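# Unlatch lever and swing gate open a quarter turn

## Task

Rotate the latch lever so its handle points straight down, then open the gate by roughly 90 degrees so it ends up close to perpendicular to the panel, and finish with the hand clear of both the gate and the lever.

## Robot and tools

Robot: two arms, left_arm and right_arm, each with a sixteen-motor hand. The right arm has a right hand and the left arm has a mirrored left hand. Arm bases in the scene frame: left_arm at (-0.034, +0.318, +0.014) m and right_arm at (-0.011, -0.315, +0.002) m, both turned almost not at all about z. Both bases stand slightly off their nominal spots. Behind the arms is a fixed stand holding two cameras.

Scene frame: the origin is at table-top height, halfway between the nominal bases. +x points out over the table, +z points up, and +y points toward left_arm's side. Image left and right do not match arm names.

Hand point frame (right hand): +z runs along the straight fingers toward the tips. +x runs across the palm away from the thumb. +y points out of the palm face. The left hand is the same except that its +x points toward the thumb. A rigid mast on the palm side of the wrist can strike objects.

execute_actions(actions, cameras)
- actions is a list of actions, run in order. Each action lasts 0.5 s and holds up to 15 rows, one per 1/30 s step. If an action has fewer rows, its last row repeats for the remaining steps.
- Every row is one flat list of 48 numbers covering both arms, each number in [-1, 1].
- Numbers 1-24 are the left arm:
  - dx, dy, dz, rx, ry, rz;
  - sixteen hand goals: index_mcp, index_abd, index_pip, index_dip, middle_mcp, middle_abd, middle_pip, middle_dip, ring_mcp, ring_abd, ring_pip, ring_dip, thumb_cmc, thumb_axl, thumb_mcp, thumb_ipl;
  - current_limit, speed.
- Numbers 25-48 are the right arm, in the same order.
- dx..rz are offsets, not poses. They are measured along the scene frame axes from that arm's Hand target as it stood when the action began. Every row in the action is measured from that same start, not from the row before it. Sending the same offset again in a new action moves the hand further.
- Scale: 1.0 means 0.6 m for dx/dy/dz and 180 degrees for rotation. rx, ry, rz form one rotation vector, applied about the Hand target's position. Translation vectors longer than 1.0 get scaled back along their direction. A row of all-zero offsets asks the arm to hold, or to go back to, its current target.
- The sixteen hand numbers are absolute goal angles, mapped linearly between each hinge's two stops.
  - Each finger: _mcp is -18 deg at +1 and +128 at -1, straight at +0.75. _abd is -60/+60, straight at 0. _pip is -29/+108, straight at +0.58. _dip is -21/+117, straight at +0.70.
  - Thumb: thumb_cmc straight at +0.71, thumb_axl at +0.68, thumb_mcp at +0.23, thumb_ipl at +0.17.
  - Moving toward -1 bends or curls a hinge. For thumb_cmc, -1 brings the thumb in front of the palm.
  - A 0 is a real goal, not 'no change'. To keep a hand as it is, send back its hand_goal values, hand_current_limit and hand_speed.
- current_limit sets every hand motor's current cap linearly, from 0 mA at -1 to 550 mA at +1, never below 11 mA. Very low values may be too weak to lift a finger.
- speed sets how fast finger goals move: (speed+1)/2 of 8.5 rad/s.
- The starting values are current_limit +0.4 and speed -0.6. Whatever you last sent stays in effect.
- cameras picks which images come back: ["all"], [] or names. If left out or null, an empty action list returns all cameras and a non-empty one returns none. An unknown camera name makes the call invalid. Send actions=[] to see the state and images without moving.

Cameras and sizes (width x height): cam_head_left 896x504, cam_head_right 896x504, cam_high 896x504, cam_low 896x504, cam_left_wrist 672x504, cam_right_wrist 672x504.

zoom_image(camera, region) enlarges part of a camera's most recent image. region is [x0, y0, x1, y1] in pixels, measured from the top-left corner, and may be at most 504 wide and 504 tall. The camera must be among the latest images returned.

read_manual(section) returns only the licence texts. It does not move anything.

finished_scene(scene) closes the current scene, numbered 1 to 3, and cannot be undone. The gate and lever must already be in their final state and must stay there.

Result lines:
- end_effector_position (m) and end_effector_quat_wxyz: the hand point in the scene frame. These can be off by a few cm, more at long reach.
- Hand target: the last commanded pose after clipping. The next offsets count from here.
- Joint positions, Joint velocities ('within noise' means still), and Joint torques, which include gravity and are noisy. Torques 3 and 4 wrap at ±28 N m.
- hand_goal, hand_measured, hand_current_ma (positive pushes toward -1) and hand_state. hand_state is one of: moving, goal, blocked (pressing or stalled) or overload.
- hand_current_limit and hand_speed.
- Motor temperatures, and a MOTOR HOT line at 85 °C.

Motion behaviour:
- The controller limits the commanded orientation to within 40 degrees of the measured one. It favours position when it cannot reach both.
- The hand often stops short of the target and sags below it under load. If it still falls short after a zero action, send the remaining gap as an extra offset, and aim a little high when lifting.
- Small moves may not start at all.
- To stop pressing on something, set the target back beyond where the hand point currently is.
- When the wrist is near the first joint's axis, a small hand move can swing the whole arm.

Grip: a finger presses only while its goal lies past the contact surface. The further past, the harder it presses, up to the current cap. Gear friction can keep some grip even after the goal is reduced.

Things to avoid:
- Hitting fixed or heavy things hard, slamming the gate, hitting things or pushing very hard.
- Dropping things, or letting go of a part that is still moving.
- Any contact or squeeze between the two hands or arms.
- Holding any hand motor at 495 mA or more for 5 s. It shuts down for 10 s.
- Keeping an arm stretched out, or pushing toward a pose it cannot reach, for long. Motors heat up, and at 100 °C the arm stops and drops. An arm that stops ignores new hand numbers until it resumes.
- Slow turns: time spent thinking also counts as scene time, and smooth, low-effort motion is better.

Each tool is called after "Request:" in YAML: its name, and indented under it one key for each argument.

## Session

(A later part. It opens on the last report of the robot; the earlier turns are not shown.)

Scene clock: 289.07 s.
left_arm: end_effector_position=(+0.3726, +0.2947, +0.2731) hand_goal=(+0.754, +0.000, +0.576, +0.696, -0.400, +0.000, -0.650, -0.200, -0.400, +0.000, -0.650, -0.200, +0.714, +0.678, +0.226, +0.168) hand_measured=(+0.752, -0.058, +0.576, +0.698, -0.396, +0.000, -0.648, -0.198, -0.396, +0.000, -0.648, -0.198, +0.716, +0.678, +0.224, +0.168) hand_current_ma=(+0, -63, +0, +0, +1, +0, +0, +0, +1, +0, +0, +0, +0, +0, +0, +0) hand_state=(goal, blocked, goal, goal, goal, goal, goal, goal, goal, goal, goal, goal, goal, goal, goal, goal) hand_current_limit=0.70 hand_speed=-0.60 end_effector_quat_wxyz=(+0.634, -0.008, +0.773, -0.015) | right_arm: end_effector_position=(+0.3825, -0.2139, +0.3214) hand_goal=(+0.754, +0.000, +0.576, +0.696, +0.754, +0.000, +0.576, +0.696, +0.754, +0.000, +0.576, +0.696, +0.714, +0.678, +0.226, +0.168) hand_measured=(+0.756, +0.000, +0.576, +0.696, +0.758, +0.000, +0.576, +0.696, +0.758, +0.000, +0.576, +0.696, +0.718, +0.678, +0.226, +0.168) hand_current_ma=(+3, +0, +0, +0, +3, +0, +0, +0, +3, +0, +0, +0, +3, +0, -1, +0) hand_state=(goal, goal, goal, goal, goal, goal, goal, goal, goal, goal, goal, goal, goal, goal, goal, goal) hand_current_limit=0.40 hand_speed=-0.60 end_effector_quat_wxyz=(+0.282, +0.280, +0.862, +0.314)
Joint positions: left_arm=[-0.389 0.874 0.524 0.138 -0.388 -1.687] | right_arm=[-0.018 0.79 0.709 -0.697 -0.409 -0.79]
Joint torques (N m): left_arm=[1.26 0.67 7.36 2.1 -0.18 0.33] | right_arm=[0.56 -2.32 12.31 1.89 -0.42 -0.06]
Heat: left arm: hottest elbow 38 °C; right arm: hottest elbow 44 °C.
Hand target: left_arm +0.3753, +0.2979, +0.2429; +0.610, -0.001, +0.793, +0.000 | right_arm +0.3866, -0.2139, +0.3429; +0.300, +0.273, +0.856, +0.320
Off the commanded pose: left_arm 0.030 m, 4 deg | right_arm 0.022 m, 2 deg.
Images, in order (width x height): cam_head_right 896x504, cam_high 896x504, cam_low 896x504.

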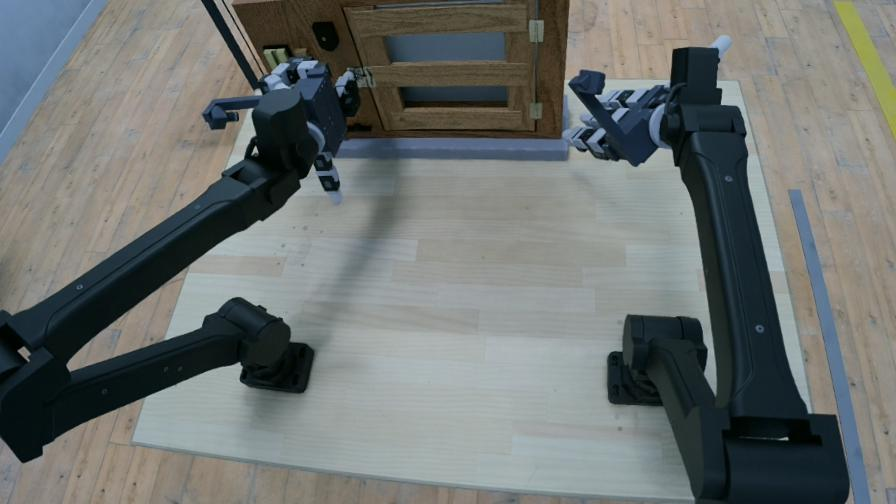

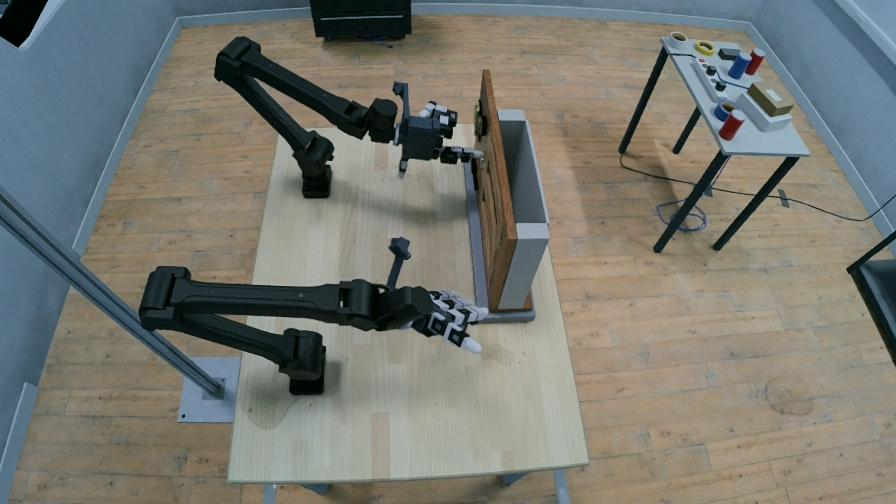

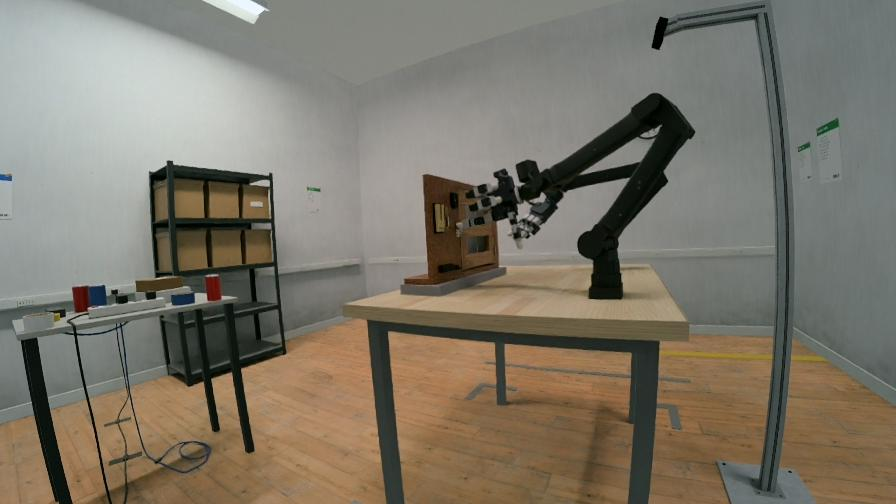

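Request:
execute_actions:
  actions:
    - [[-0.025,0.008,0.09,0,0,0,0.754,0,0.576,0.696,-0.4,0,-0.65,-0.2,-0.4,0,-0.65,-0.2,0.714,0.678,0.226,0.168,0.7,-0.6,0,0,0,0,0,0,0.754,0,0.576,0.696,0.754,0,0.576,0.696,0.754,0,0.576,0.696,0.714,0.678,0.226,0.168,0.4,-0.6]]
    - [[0,0.0,-0.05,0,0,0,0.754,0,0.576,0.696,-0.4,0,-0.65,-0.2,-0.4,0,-0.65,-0.2,0.714,0.678,0.226,0.168,0.7,-0.6,0,0,0,0,0,0,0.754,0,0.576,0.696,0.754,0,0.576,0.696,0.754,0,0.576,0.696,0.714,0.678,0.226,0.168,0.4,-0.6]]
    - [[0,-0.0,-0.045,0,0,0,0.754,0,0.576,0.696,-0.4,0,-0.65,-0.2,-0.4,0,-0.65,-0.2,0.714,0.678,0.226,0.168,0.7,-0.6,0,0,0,0,0,0,0.754,0,0.576,0.696,0.754,0,0.576,0.696,0.754,0,0.576,0.696,0.714,0.678,0.226,0.168,0.4,-0.6]]
  cameras: ["cam_high","cam_head_right","cam_low"]

Request:
zoom_image:
  camera: "cam_low"
  region: [445, 210, 485, 250]

Request:
zoom_image:
  camera: "cam_head_right"
  region: [320, 50, 400, 110]

Scene clock: 318.50 s.
left_arm: end_effector_position=(+0.3590, +0.3012, +0.2395) hand_goal=(+0.754, +0.000, +0.576, +0.696, -0.400, +0.000, -0.650, -0.200, -0.400, +0.000, -0.650, -0.200, +0.714, +0.678, +0.226, +0.168) hand_measured=(+0.756, +0.002, +0.578, +0.698, -0.396, +0.000, -0.648, -0.198, -0.396, +0.000, -0.648, -0.198, +0.716, +0.678, +0.224, +0.168) hand_current_ma=(+0, +0, +0, +0, +1, +0, +0, +0, +1, +0, +0, +0, +0, +0, +0, +0) hand_state=(goal, goal, goal, goal, goal, goal, goal, goal, goal, goal, goal, goal, goal, goal, goal, goal) hand_current_limit=0.70 hand_speed=-0.60 end_effector_quat_wxyz=(+0.604, +0.001, +0.797, +0.000) | right_arm: end_effector_position=(+0.3825, -0.2139, +0.3214) hand_goal=(+0.754, +0.000, +0.576, +0.696, +0.754, +0.000, +0.576, +0.696, +0.754, +0.000, +0.576, +0.696, +0.714, +0.678, +0.226, +0.168) hand_measured=(+0.756, +0.000, +0.576, +0.696, +0.758, +0.000, +0.576, +0.696, +0.758, +0.000, +0.576, +0.696, +0.718, +0.678, +0.226, +0.168) hand_current_ma=(+3, +0, +0, +0, +3, +0, +0, +0, +3, +0, +0, +0, +3, +0, -1, +0) hand_state=(goal, goal, goal, goal, goal, goal, goal, goal, goal, goal, goal, goal, goal, goal, goal, goal) hand_current_limit=0.40 hand_speed=-0.60 end_effector_quat_wxyz=(+0.282, +0.280, +0.862, +0.314)
Joint positions: left_arm=[-0.389 0.873 0.473 0.101 -0.392 -1.687] | right_arm=[-0.018 0.79 0.709 -0.697 -0.409 -0.79]
Joint torques (N m): left_arm=[1.03 -2.55 8.49 2.86 -0.24 0.31] | right_arm=[0.62 -2.37 12.29 1.91 -0.42 -0.07]
Heat: left arm: hottest elbow 37 °C; right arm: hottest elbow 44 °C.
Hand target: left_arm +0.3602, +0.3028, +0.2398; +0.609, -0.001, +0.793, +0.000 | right_arm +0.3866, -0.2139, +0.3429; +0.300, +0.273, +0.856, +0.320
Off the commanded pose: left_arm 0.002 m, 1 deg | right_arm 0.022 m, 2 deg.
Images, in order (width x height): cam_head_right 896x504, cam_high 896x504, cam_low 896x504.

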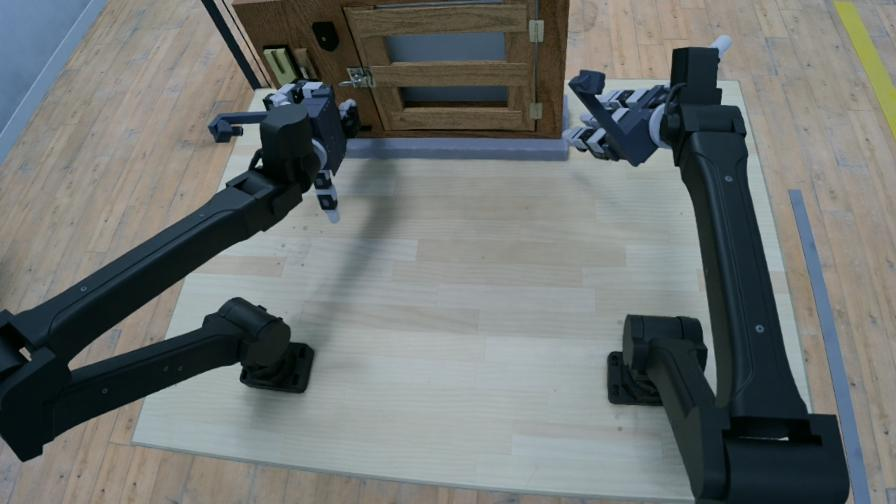

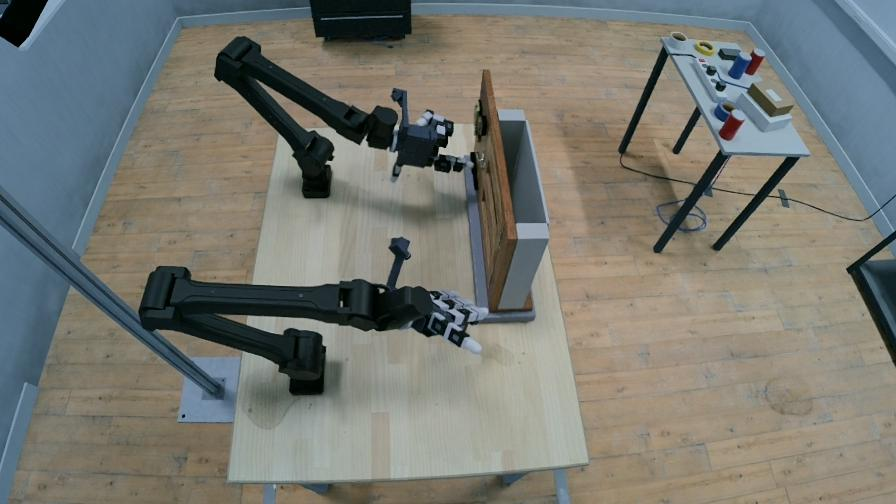

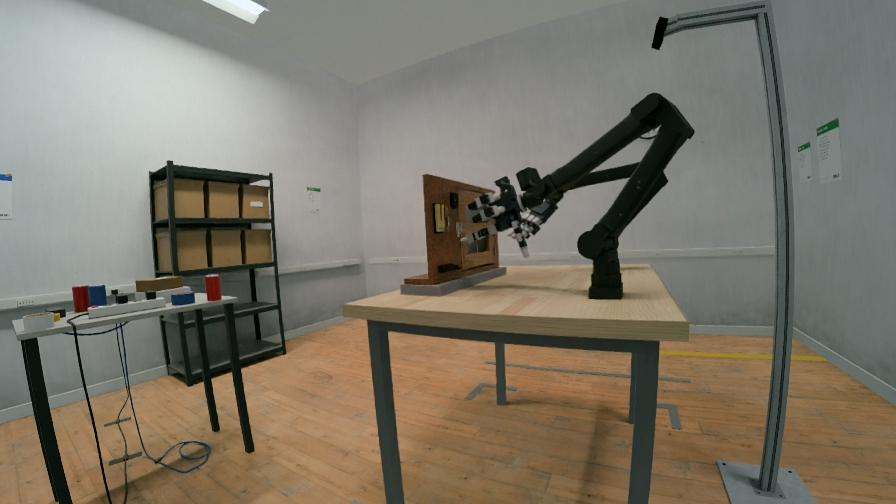

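Scaled by 12.600 from the camera's 896x504 image, which has a finer 1280x720 frame.

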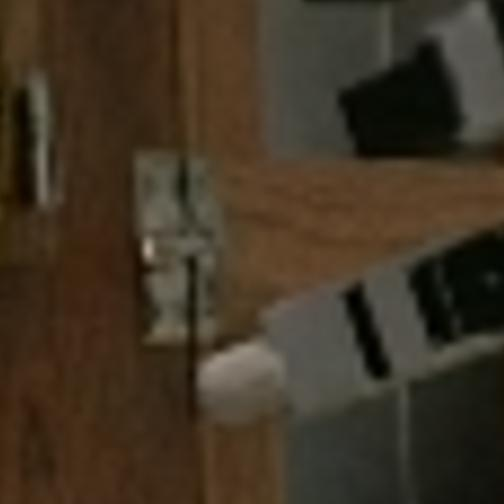

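Scaled by 6.300 from the camera's 896x504 image, which has a finer 1280x720 frame.

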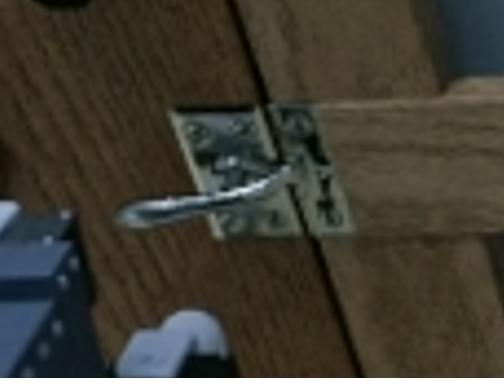

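Request:
execute_actions:
  actions:
    - [[-0.05,-0.002,0.21,0,0,0,0.754,0,0.576,0.696,-0.4,0,-0.65,-0.2,-0.4,0,-0.65,-0.2,0.714,0.678,0.226,0.168,0.7,-0.6,0,0,0,0,0,0,0.754,0,0.576,0.696,0.754,0,0.576,0.696,0.754,0,0.576,0.696,0.714,0.678,0.226,0.168,0.4,-0.6]]
    - [[0.064,0.0,0,0,0,0,0.754,0,0.576,0.696,-0.4,0,-0.65,-0.2,-0.4,0,-0.65,-0.2,0.714,0.678,0.226,0.168,0.7,-0.6,0,0,0,0,0,0,0.754,0,0.576,0.696,0.754,0,0.576,0.696,0.754,0,0.576,0.696,0.714,0.678,0.226,0.168,0.4,-0.6]]
    - [[0,-0.0,-0.105,0,0,0,0.754,0,0.576,0.696,-0.4,0,-0.65,-0.2,-0.4,0,-0.65,-0.2,0.714,0.678,0.226,0.168,0.7,-0.6,0,0,0,0,0,0,0.754,0,0.576,0.696,0.754,0,0.576,0.696,0.754,0,0.576,0.696,0.714,0.678,0.226,0.168,0.4,-0.6]]
  cameras: ["cam_high","cam_head_right","cam_low"]

Request:
zoom_image:
  camera: "cam_high"
  region: [455, 130, 505, 180]

Request:
zoom_image:
  camera: "cam_head_right"
  region: [320, 50, 400, 110]

Scene clock: 344.80 s.
left_arm: end_effector_position=(+0.3667, +0.2983, +0.3028) hand_goal=(+0.754, +0.000, +0.576, +0.696, -0.400, +0.000, -0.650, -0.200, -0.400, +0.000, -0.650, -0.200, +0.714, +0.678, +0.226, +0.168) hand_measured=(+0.756, +0.002, +0.578, +0.698, -0.396, +0.000, -0.648, -0.198, -0.396, +0.000, -0.648, -0.198, +0.716, +0.678, +0.224, +0.168) hand_current_ma=(+0, +0, +0, +0, +1, +0, +0, +0, +1, +0, +0, +0, +0, +0, +0, +0) hand_state=(goal, goal, goal, goal, goal, goal, goal, goal, goal, goal, goal, goal, goal, goal, goal, goal) hand_current_limit=0.70 hand_speed=-0.60 end_effector_quat_wxyz=(+0.604, +0.004, +0.797, +0.000) | right_arm: end_effector_position=(+0.3825, -0.2139, +0.3214) hand_goal=(+0.754, +0.000, +0.576, +0.696, +0.754, +0.000, +0.576, +0.696, +0.754, +0.000, +0.576, +0.696, +0.714, +0.678, +0.226, +0.168) hand_measured=(+0.756, +0.000, +0.576, +0.696, +0.758, +0.000, +0.576, +0.696, +0.758, +0.000, +0.576, +0.696, +0.718, +0.678, +0.226, +0.168) hand_current_ma=(+3, +0, +0, +0, +3, +0, +0, +0, +3, +0, +0, +0, +3, +0, -1, +0) hand_state=(goal, goal, goal, goal, goal, goal, goal, goal, goal, goal, goal, goal, goal, goal, goal, goal) hand_current_limit=0.40 hand_speed=-0.60 end_effector_quat_wxyz=(+0.282, +0.280, +0.862, +0.314)
Joint positions: left_arm=[-0.386 0.828 0.626 -0.096 -0.386 -1.681] | right_arm=[-0.018 0.79 0.709 -0.697 -0.409 -0.79]
Joint torques (N m): left_arm=[1.38 -2.73 9.02 2.82 -0.18 0.3] | right_arm=[0.56 -2.37 12.27 1.89 -0.42 -0.06]
Heat: left arm: hottest elbow 37 °C; right arm: hottest elbow 44 °C.
Hand target: left_arm +0.3686, +0.3017, +0.3027; +0.609, -0.001, +0.793, +0.000 | right_arm +0.3866, -0.2139, +0.3429; +0.300, +0.273, +0.856, +0.320
Off the commanded pose: left_arm 0.004 m, 1 deg | right_arm 0.022 m, 2 deg.
Images, in order (width x height): cam_head_right 896x504, cam_high 896x504, cam_low 896x504.

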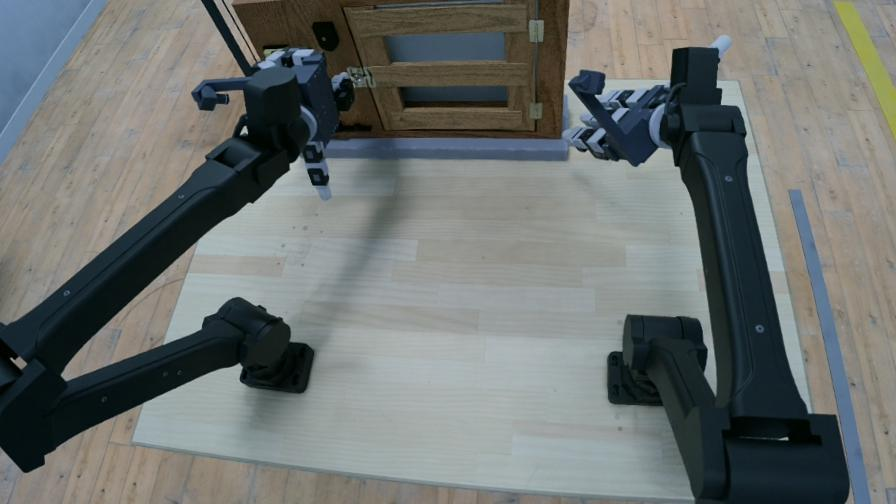

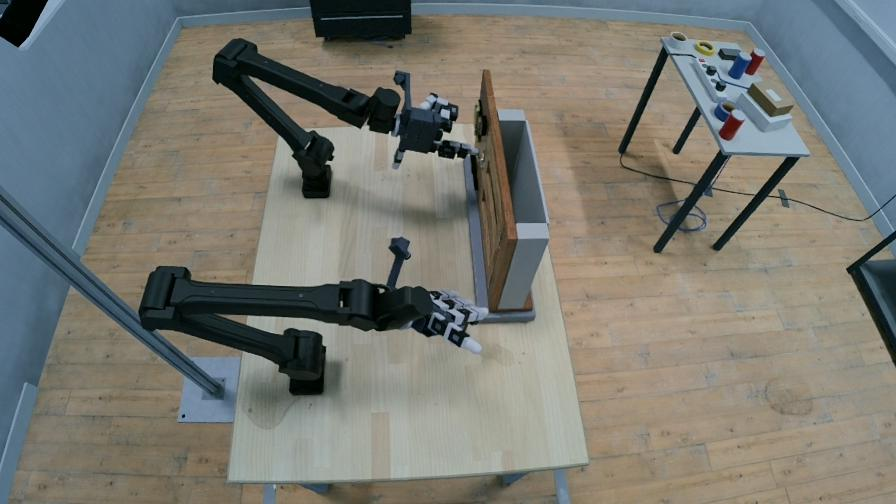

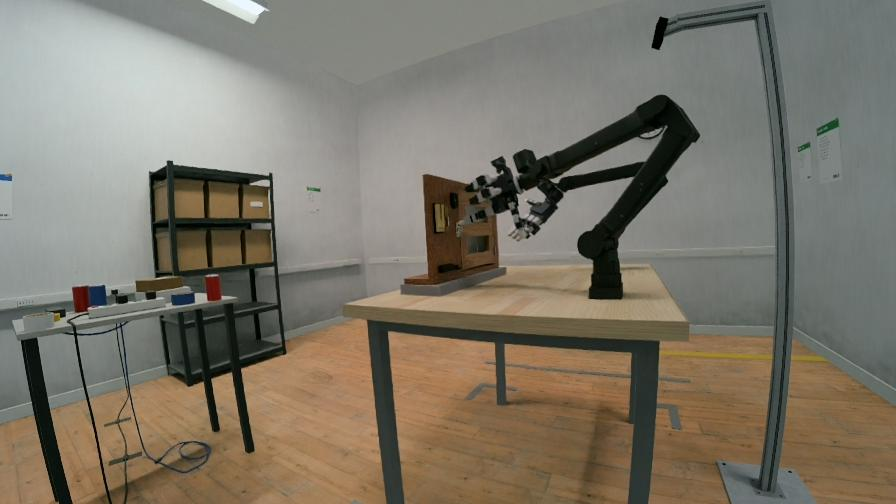

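Scaled by 10.080 from the camera's 896x504 image, which has a finer 1280x720 frame.

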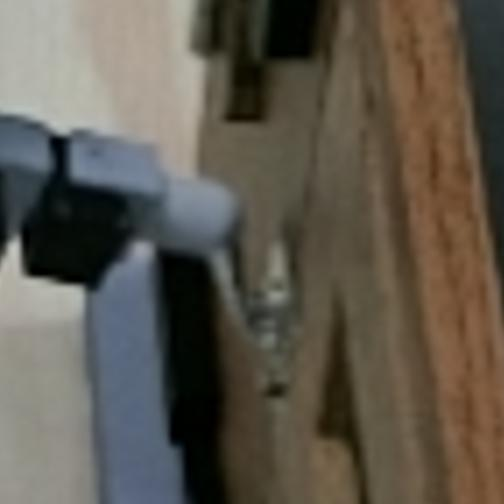

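Scaled by 6.300 from the camera's 896x504 image, which has a finer 1280x720 frame.

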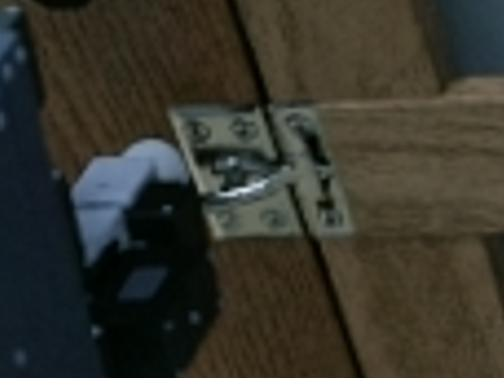

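Request:
execute_actions:
  actions:
    - [[0,0.0,-0.03,0,0,0,0.754,0,0.576,0.696,-0.4,0,-0.65,-0.2,-0.4,0,-0.65,-0.2,0.714,0.678,0.226,0.168,0.7,-0.6,0,0,0,0,0,0,0.754,0,0.576,0.696,0.754,0,0.576,0.696,0.754,0,0.576,0.696,0.714,0.678,0.226,0.168,0.4,-0.6]]
    - [[0,0.0,-0.04,0,0,0,0.754,0,0.576,0.696,-0.4,0,-0.65,-0.2,-0.4,0,-0.65,-0.2,0.714,0.678,0.226,0.168,0.7,-0.6,0,0,0,0,0,0,0.754,0,0.576,0.696,0.754,0,0.576,0.696,0.754,0,0.576,0.696,0.714,0.678,0.226,0.168,0.4,-0.6]]
  cameras: ["cam_high","cam_head_right","cam_low"]

Request:
zoom_image:
  camera: "cam_high"
  region: [455, 130, 505, 180]

Request:
zoom_image:
  camera: "cam_head_right"
  region: [320, 50, 400, 110]

Scene clock: 354.70 s.
left_arm: end_effector_position=(+0.3684, +0.2976, +0.2820) hand_goal=(+0.754, +0.000, +0.576, +0.696, -0.400, +0.000, -0.650, -0.200, -0.400, +0.000, -0.650, -0.200, +0.714, +0.678, +0.226, +0.168) hand_measured=(+0.754, -0.032, +0.576, +0.698, -0.396, +0.000, -0.648, -0.198, -0.396, +0.000, -0.648, -0.198, +0.716, +0.678, +0.224, +0.168) hand_current_ma=(+0, -25, +0, +0, +1, +0, +0, +0, +1, +0, +0, +0, +0, +0, +0, +0) hand_state=(goal, blocked, goal, goal, goal, goal, goal, goal, goal, goal, goal, goal, goal, goal, goal, goal) hand_current_limit=0.70 hand_speed=-0.60 end_effector_quat_wxyz=(+0.625, -0.003, +0.781, -0.009) | right_arm: end_effector_position=(+0.3825, -0.2139, +0.3214) hand_goal=(+0.754, +0.000, +0.576, +0.696, +0.754, +0.000, +0.576, +0.696, +0.754, +0.000, +0.576, +0.696, +0.714, +0.678, +0.226, +0.168) hand_measured=(+0.756, +0.000, +0.576, +0.696, +0.758, +0.000, +0.576, +0.696, +0.758, +0.000, +0.576, +0.696, +0.718, +0.678, +0.226, +0.168) hand_current_ma=(+3, +0, +0, +0, +3, +0, +0, +0, +3, +0, +0, +0, +3, +0, -1, +0) hand_state=(goal, goal, goal, goal, goal, goal, goal, goal, goal, goal, goal, goal, goal, goal, goal, goal) hand_current_limit=0.40 hand_speed=-0.60 end_effector_quat_wxyz=(+0.282, +0.280, +0.862, +0.314)
Joint positions: left_arm=[-0.386 0.846 0.548 0.06 -0.386 -1.681] | right_arm=[-0.018 0.79 0.709 -0.697 -0.409 -0.79]
Joint torques (N m): left_arm=[1.55 -0.62 7.47 2.03 -0.18 0.3] | right_arm=[0.56 -2.32 12.29 1.91 -0.42 -0.06]
Heat: left arm: hottest elbow 37 °C; right arm: hottest elbow 44 °C.
Hand target: left_arm +0.3686, +0.3017, +0.2609; +0.610, -0.001, +0.793, +0.000 | right_arm +0.3866, -0.2139, +0.3429; +0.300, +0.273, +0.856, +0.320
Off the commanded pose: left_arm 0.022 m, 3 deg | right_arm 0.022 m, 2 deg.
Images, in order (width x height): cam_head_right 896x504, cam_high 896x504, cam_low 896x504.

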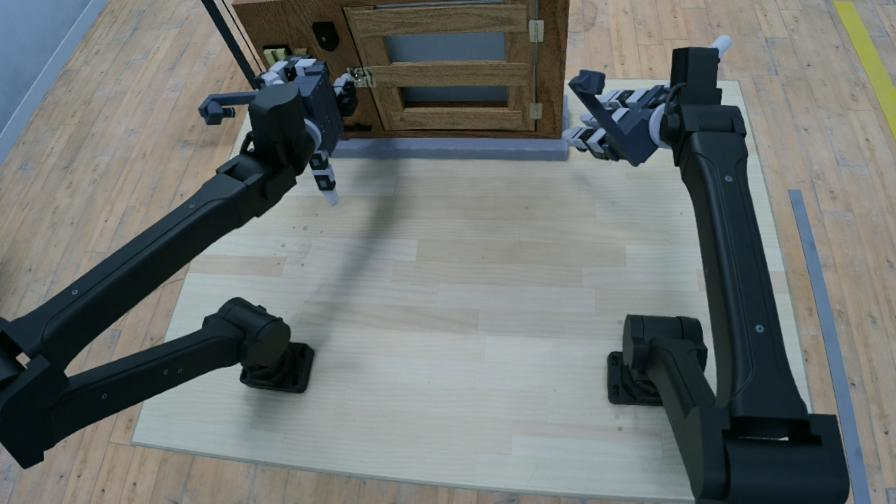

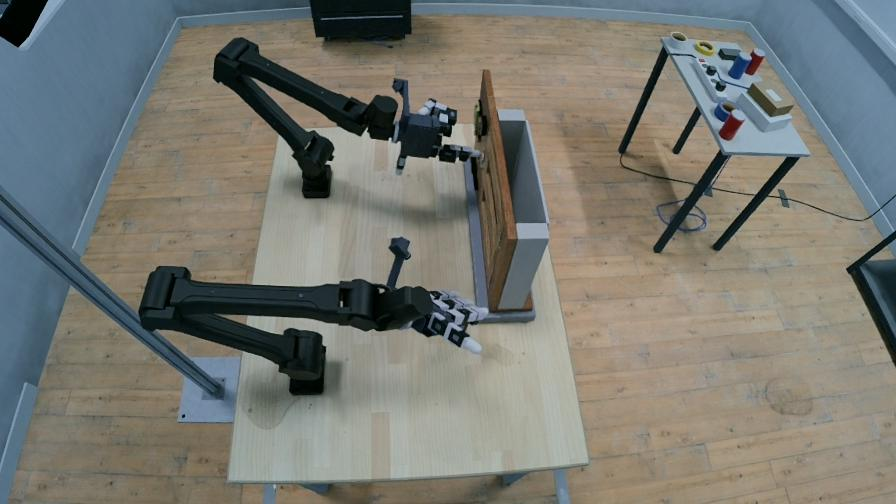

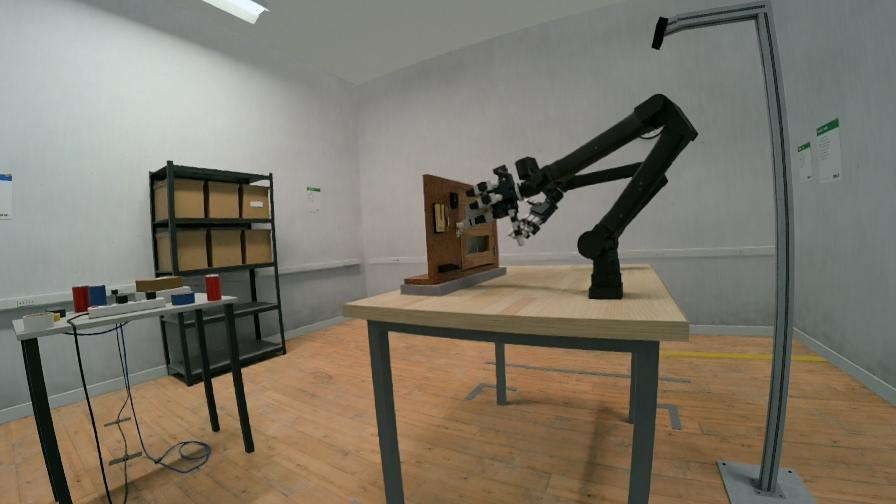

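Scaled by 10.080 from the camera's 896x504 image, which has a finer 1280x720 frame.

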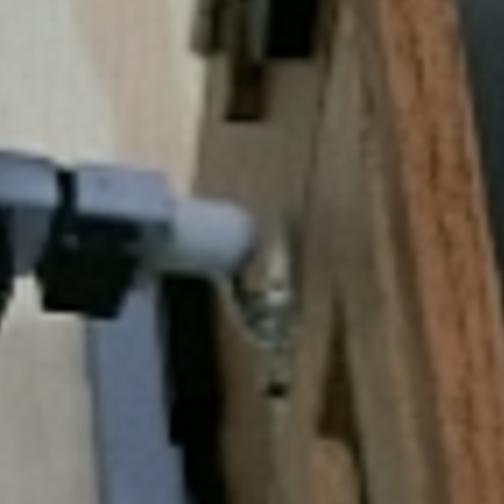

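Scaled by 6.300 from the camera's 896x504 image, which has a finer 1280x720 frame.

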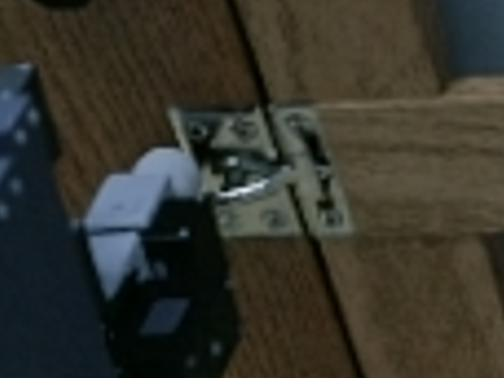

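Request:
execute_actions:
  actions:
    - [[0,0.0,-0.03,0,0,0,0.754,0,0.576,0.696,-0.4,0,-0.65,-0.2,-0.4,0,-0.65,-0.2,0.714,0.678,0.226,0.168,0.7,-0.6,0,0,0,0,0,0,0.754,0,0.576,0.696,0.754,0,0.576,0.696,0.754,0,0.576,0.696,0.714,0.678,0.226,0.168,0.4,-0.6]]
    - [[0,0.0,-0.03,0,0,0,0.754,0,0.576,0.696,-0.4,0,-0.65,-0.2,-0.4,0,-0.65,-0.2,0.714,0.678,0.226,0.168,0.7,-0.6,0,0,0,0,0,0,0.754,0,0.576,0.696,0.754,0,0.576,0.696,0.754,0,0.576,0.696,0.714,0.678,0.226,0.168,0.4,-0.6]]
  cameras: ["cam_high","cam_head_right","cam_low"]

Request:
zoom_image:
  camera: "cam_low"
  region: [445, 210, 485, 250]

Request:
zoom_image:
  camera: "cam_head_right"
  region: [320, 50, 400, 110]

Scene clock: 369.40 s.
left_arm: end_effector_position=(+0.3709, +0.2967, +0.2652) hand_goal=(+0.754, +0.000, +0.576, +0.696, -0.400, +0.000, -0.650, -0.200, -0.400, +0.000, -0.650, -0.200, +0.714, +0.678, +0.226, +0.168) hand_measured=(+0.752, -0.084, +0.576, +0.698, -0.396, +0.000, -0.648, -0.198, -0.396, +0.000, -0.648, -0.198, +0.716, +0.678, +0.224, +0.168) hand_current_ma=(+0, -124, +0, +0, +1, +0, +0, +0, +1, +0, +0, +0, +0, +0, +0, +0) hand_state=(goal, blocked, goal, goal, goal, goal, goal, goal, goal, goal, goal, goal, goal, goal, goal, goal) hand_current_limit=0.70 hand_speed=-0.60 end_effector_quat_wxyz=(+0.645, -0.011, +0.764, -0.018) | right_arm: end_effector_position=(+0.3825, -0.2139, +0.3214) hand_goal=(+0.754, +0.000, +0.576, +0.696, +0.754, +0.000, +0.576, +0.696, +0.754, +0.000, +0.576, +0.696, +0.714, +0.678, +0.226, +0.168) hand_measured=(+0.756, +0.000, +0.576, +0.696, +0.758, +0.000, +0.576, +0.696, +0.758, +0.000, +0.576, +0.696, +0.718, +0.678, +0.226, +0.168) hand_current_ma=(+3, +0, +0, +0, +3, +0, +0, +0, +3, +0, +0, +0, +3, +0, -1, +0) hand_state=(goal, goal, goal, goal, goal, goal, goal, goal, goal, goal, goal, goal, goal, goal, goal, goal) hand_current_limit=0.40 hand_speed=-0.60 end_effector_quat_wxyz=(+0.282, +0.280, +0.862, +0.314)
Joint positions: left_arm=[-0.386 0.879 0.487 0.21 -0.387 -1.681] | right_arm=[-0.018 0.79 0.709 -0.697 -0.409 -0.79]
Joint torques (N m): left_arm=[1.26 0.44 6.16 1.26 -0.11 0.3] | right_arm=[0.56 -2.37 12.3 1.88 -0.42 -0.06]
Heat: left arm: hottest elbow 37 °C; right arm: hottest elbow 45 °C.
Hand target: left_arm +0.3687, +0.3016, +0.2249; +0.610, -0.001, +0.793, +0.000 | right_arm +0.3866, -0.2139, +0.3429; +0.300, +0.273, +0.856, +0.320
Off the commanded pose: left_arm 0.041 m, 6 deg | right_arm 0.022 m, 2 deg.
Images, in order (width x height): cam_head_right 896x504, cam_high 896x504, cam_low 896x504.

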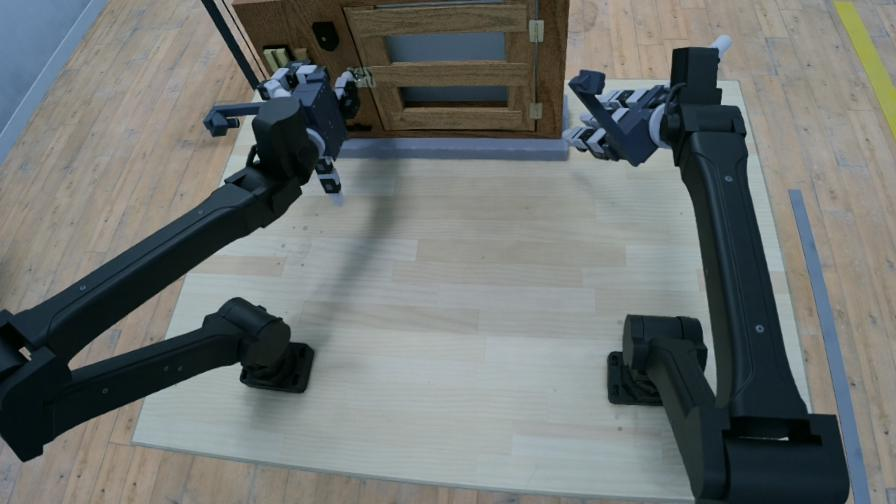

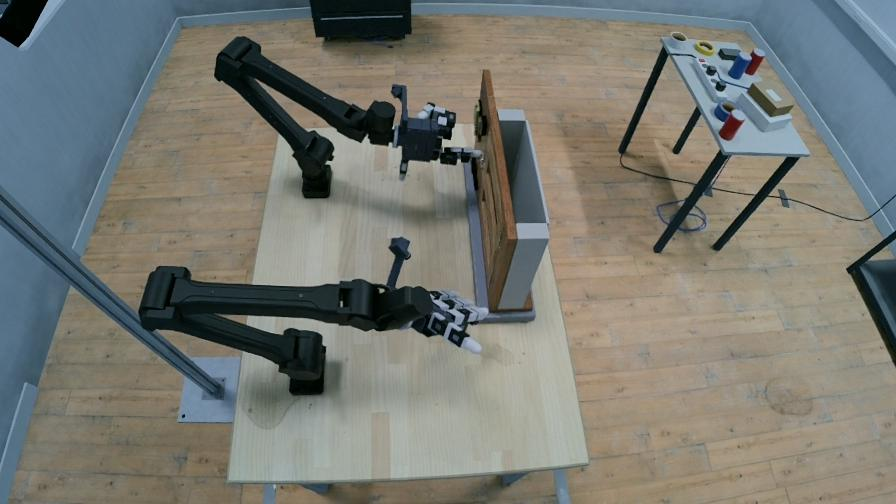

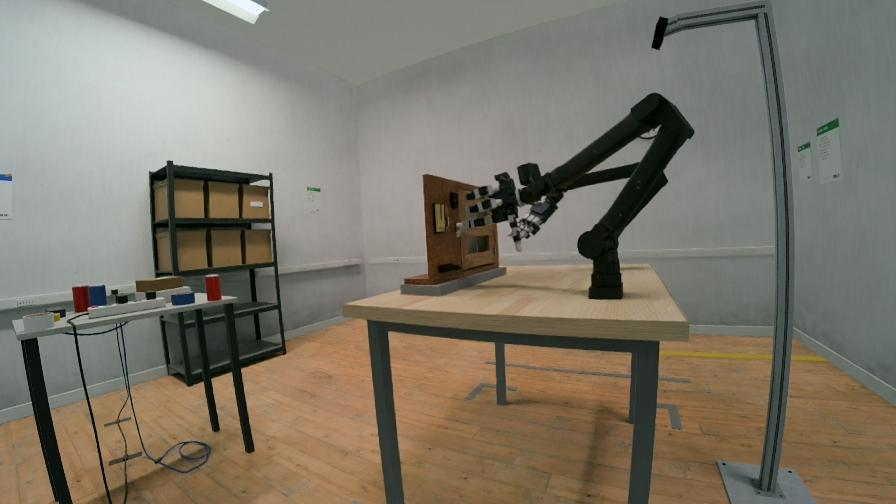

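Scaled by 12.600 from the camera's 896x504 image, which has a finer 1280x720 frame.

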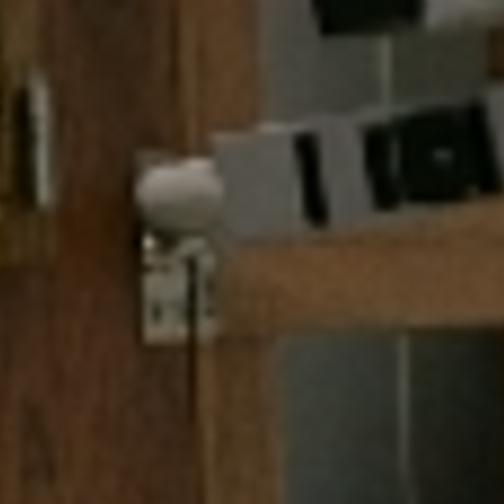

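Scaled by 6.300 from the camera's 896x504 image, which has a finer 1280x720 frame.

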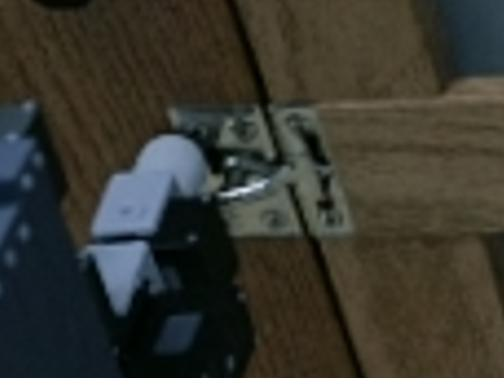

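Request:
execute_actions:
  actions:
    - [[-0.012,0.0,-0.02,0,0.05,0,0.754,0,0.576,0.696,-0.4,0,-0.65,-0.2,-0.4,0,-0.65,-0.2,0.714,0.678,0.226,0.168,0.8,-0.6,0,0,0,0,0,0,0.754,0,0.576,0.696,0.754,0,0.576,0.696,0.754,0,0.576,0.696,0.714,0.678,0.226,0.168,0.4,-0.6]]
  cameras: ["cam_high","cam_head_right","cam_low"]

Request:
zoom_image:
  camera: "cam_low"
  region: [445, 210, 485, 250]

Request:
zoom_image:
  camera: "cam_head_right"
  region: [320, 50, 400, 110]

Scene clock: 382.67 s.
left_arm: end_effector_position=(+0.3576, +0.3004, +0.2056) hand_goal=(+0.754, +0.000, +0.576, +0.696, -0.400, +0.000, -0.650, -0.200, -0.400, +0.000, -0.650, -0.200, +0.714, +0.678, +0.226, +0.168) hand_measured=(+0.750, +0.002, +0.574, +0.694, -0.396, +0.000, -0.648, -0.198, -0.396, +0.000, -0.648, -0.198, +0.714, +0.678, +0.224, +0.168) hand_current_ma=(-1, +0, +0, +0, +1, +0, +0, +0, +1, +0, +0, +0, +0, +0, +0, +0) hand_state=(goal, goal, goal, goal, goal, goal, goal, goal, goal, goal, goal, goal, goal, goal, goal, goal) hand_current_limit=0.80 hand_speed=-0.60 end_effector_quat_wxyz=(+0.542, +0.010, +0.840, +0.005) | right_arm: end_effector_position=(+0.3825, -0.2139, +0.3214) hand_goal=(+0.754, +0.000, +0.576, +0.696, +0.754, +0.000, +0.576, +0.696, +0.754, +0.000, +0.576, +0.696, +0.714, +0.678, +0.226, +0.168) hand_measured=(+0.756, +0.000, +0.576, +0.696, +0.758, +0.000, +0.576, +0.696, +0.758, +0.000, +0.576, +0.696, +0.718, +0.678, +0.226, +0.168) hand_current_ma=(+3, +0, +0, +0, +3, +0, +0, +0, +3, +0, +0, +0, +3, +0, -1, +0) hand_state=(goal, goal, goal, goal, goal, goal, goal, goal, goal, goal, goal, goal, goal, goal, goal, goal) hand_current_limit=0.40 hand_speed=-0.60 end_effector_quat_wxyz=(+0.282, +0.280, +0.862, +0.314)
Joint positions: left_arm=[-0.377 0.928 0.497 -0.025 -0.358 -1.72] | right_arm=[-0.018 0.79 0.709 -0.697 -0.409 -0.79]
Joint torques (N m): left_arm=[1.38 -3.19 10.48 1.47 -0.25 0.1] | right_arm=[0.56 -2.32 12.29 1.88 -0.42 -0.07]
Heat: left arm: hottest elbow 36 °C; right arm: hottest elbow 45 °C.
Hand target: left_arm +0.3614, +0.3017, +0.2128; +0.545, -0.001, +0.838, +0.000 | right_arm +0.3866, -0.2139, +0.3429; +0.300, +0.273, +0.856, +0.320
Off the commanded pose: left_arm 0.008 m, 1 deg | right_arm 0.022 m, 2 deg.
Images, in order (width x height): cam_head_right 896x504, cam_high 896x504, cam_low 896x504.

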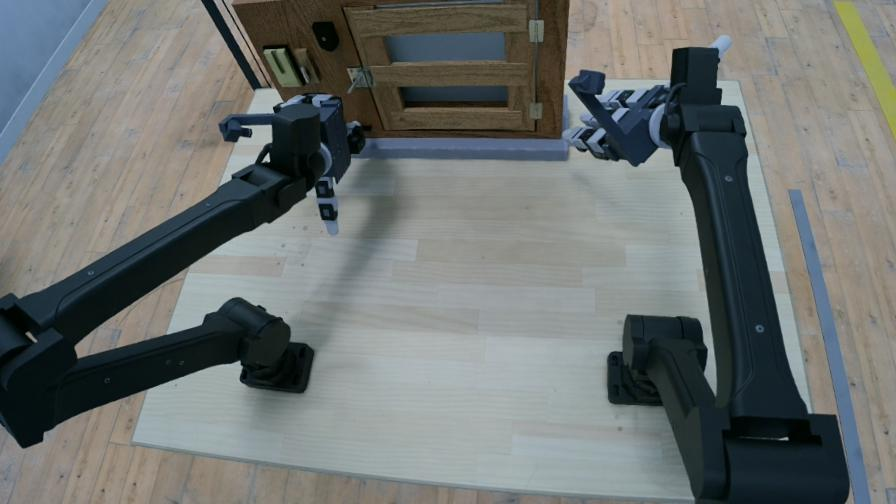

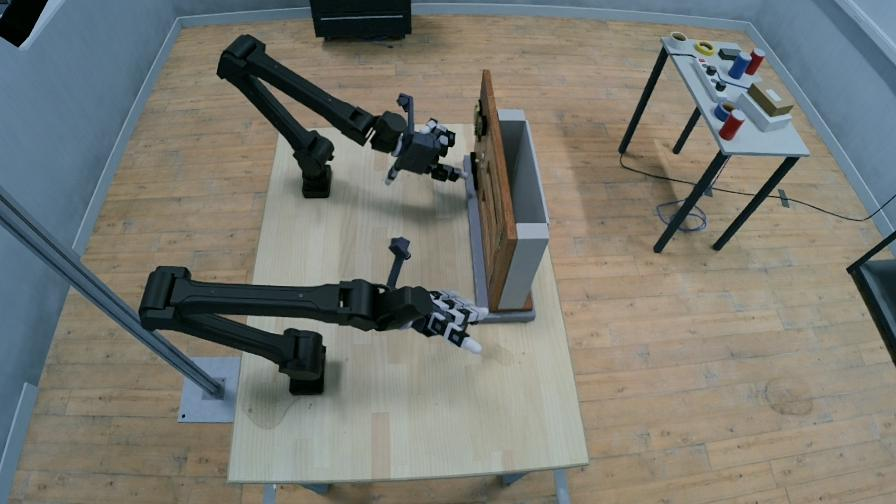

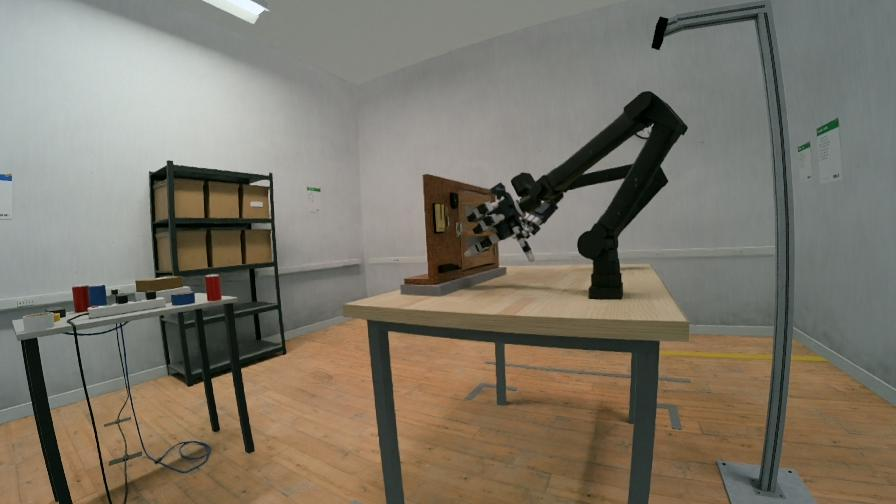

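Scaled by 12.600 from the camera's 896x504 image, which has a finer 1280x720 frame.

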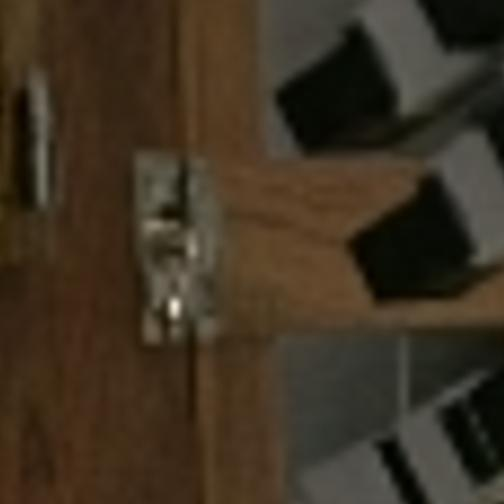

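Scaled by 6.300 from the camera's 896x504 image, which has a finer 1280x720 frame.

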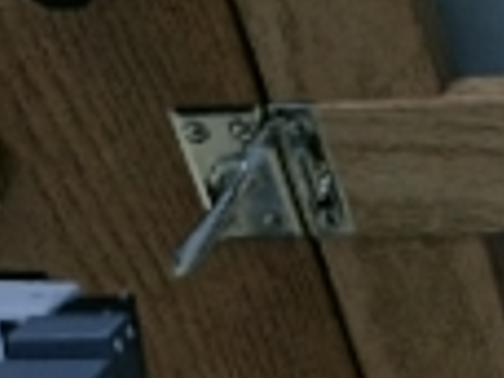

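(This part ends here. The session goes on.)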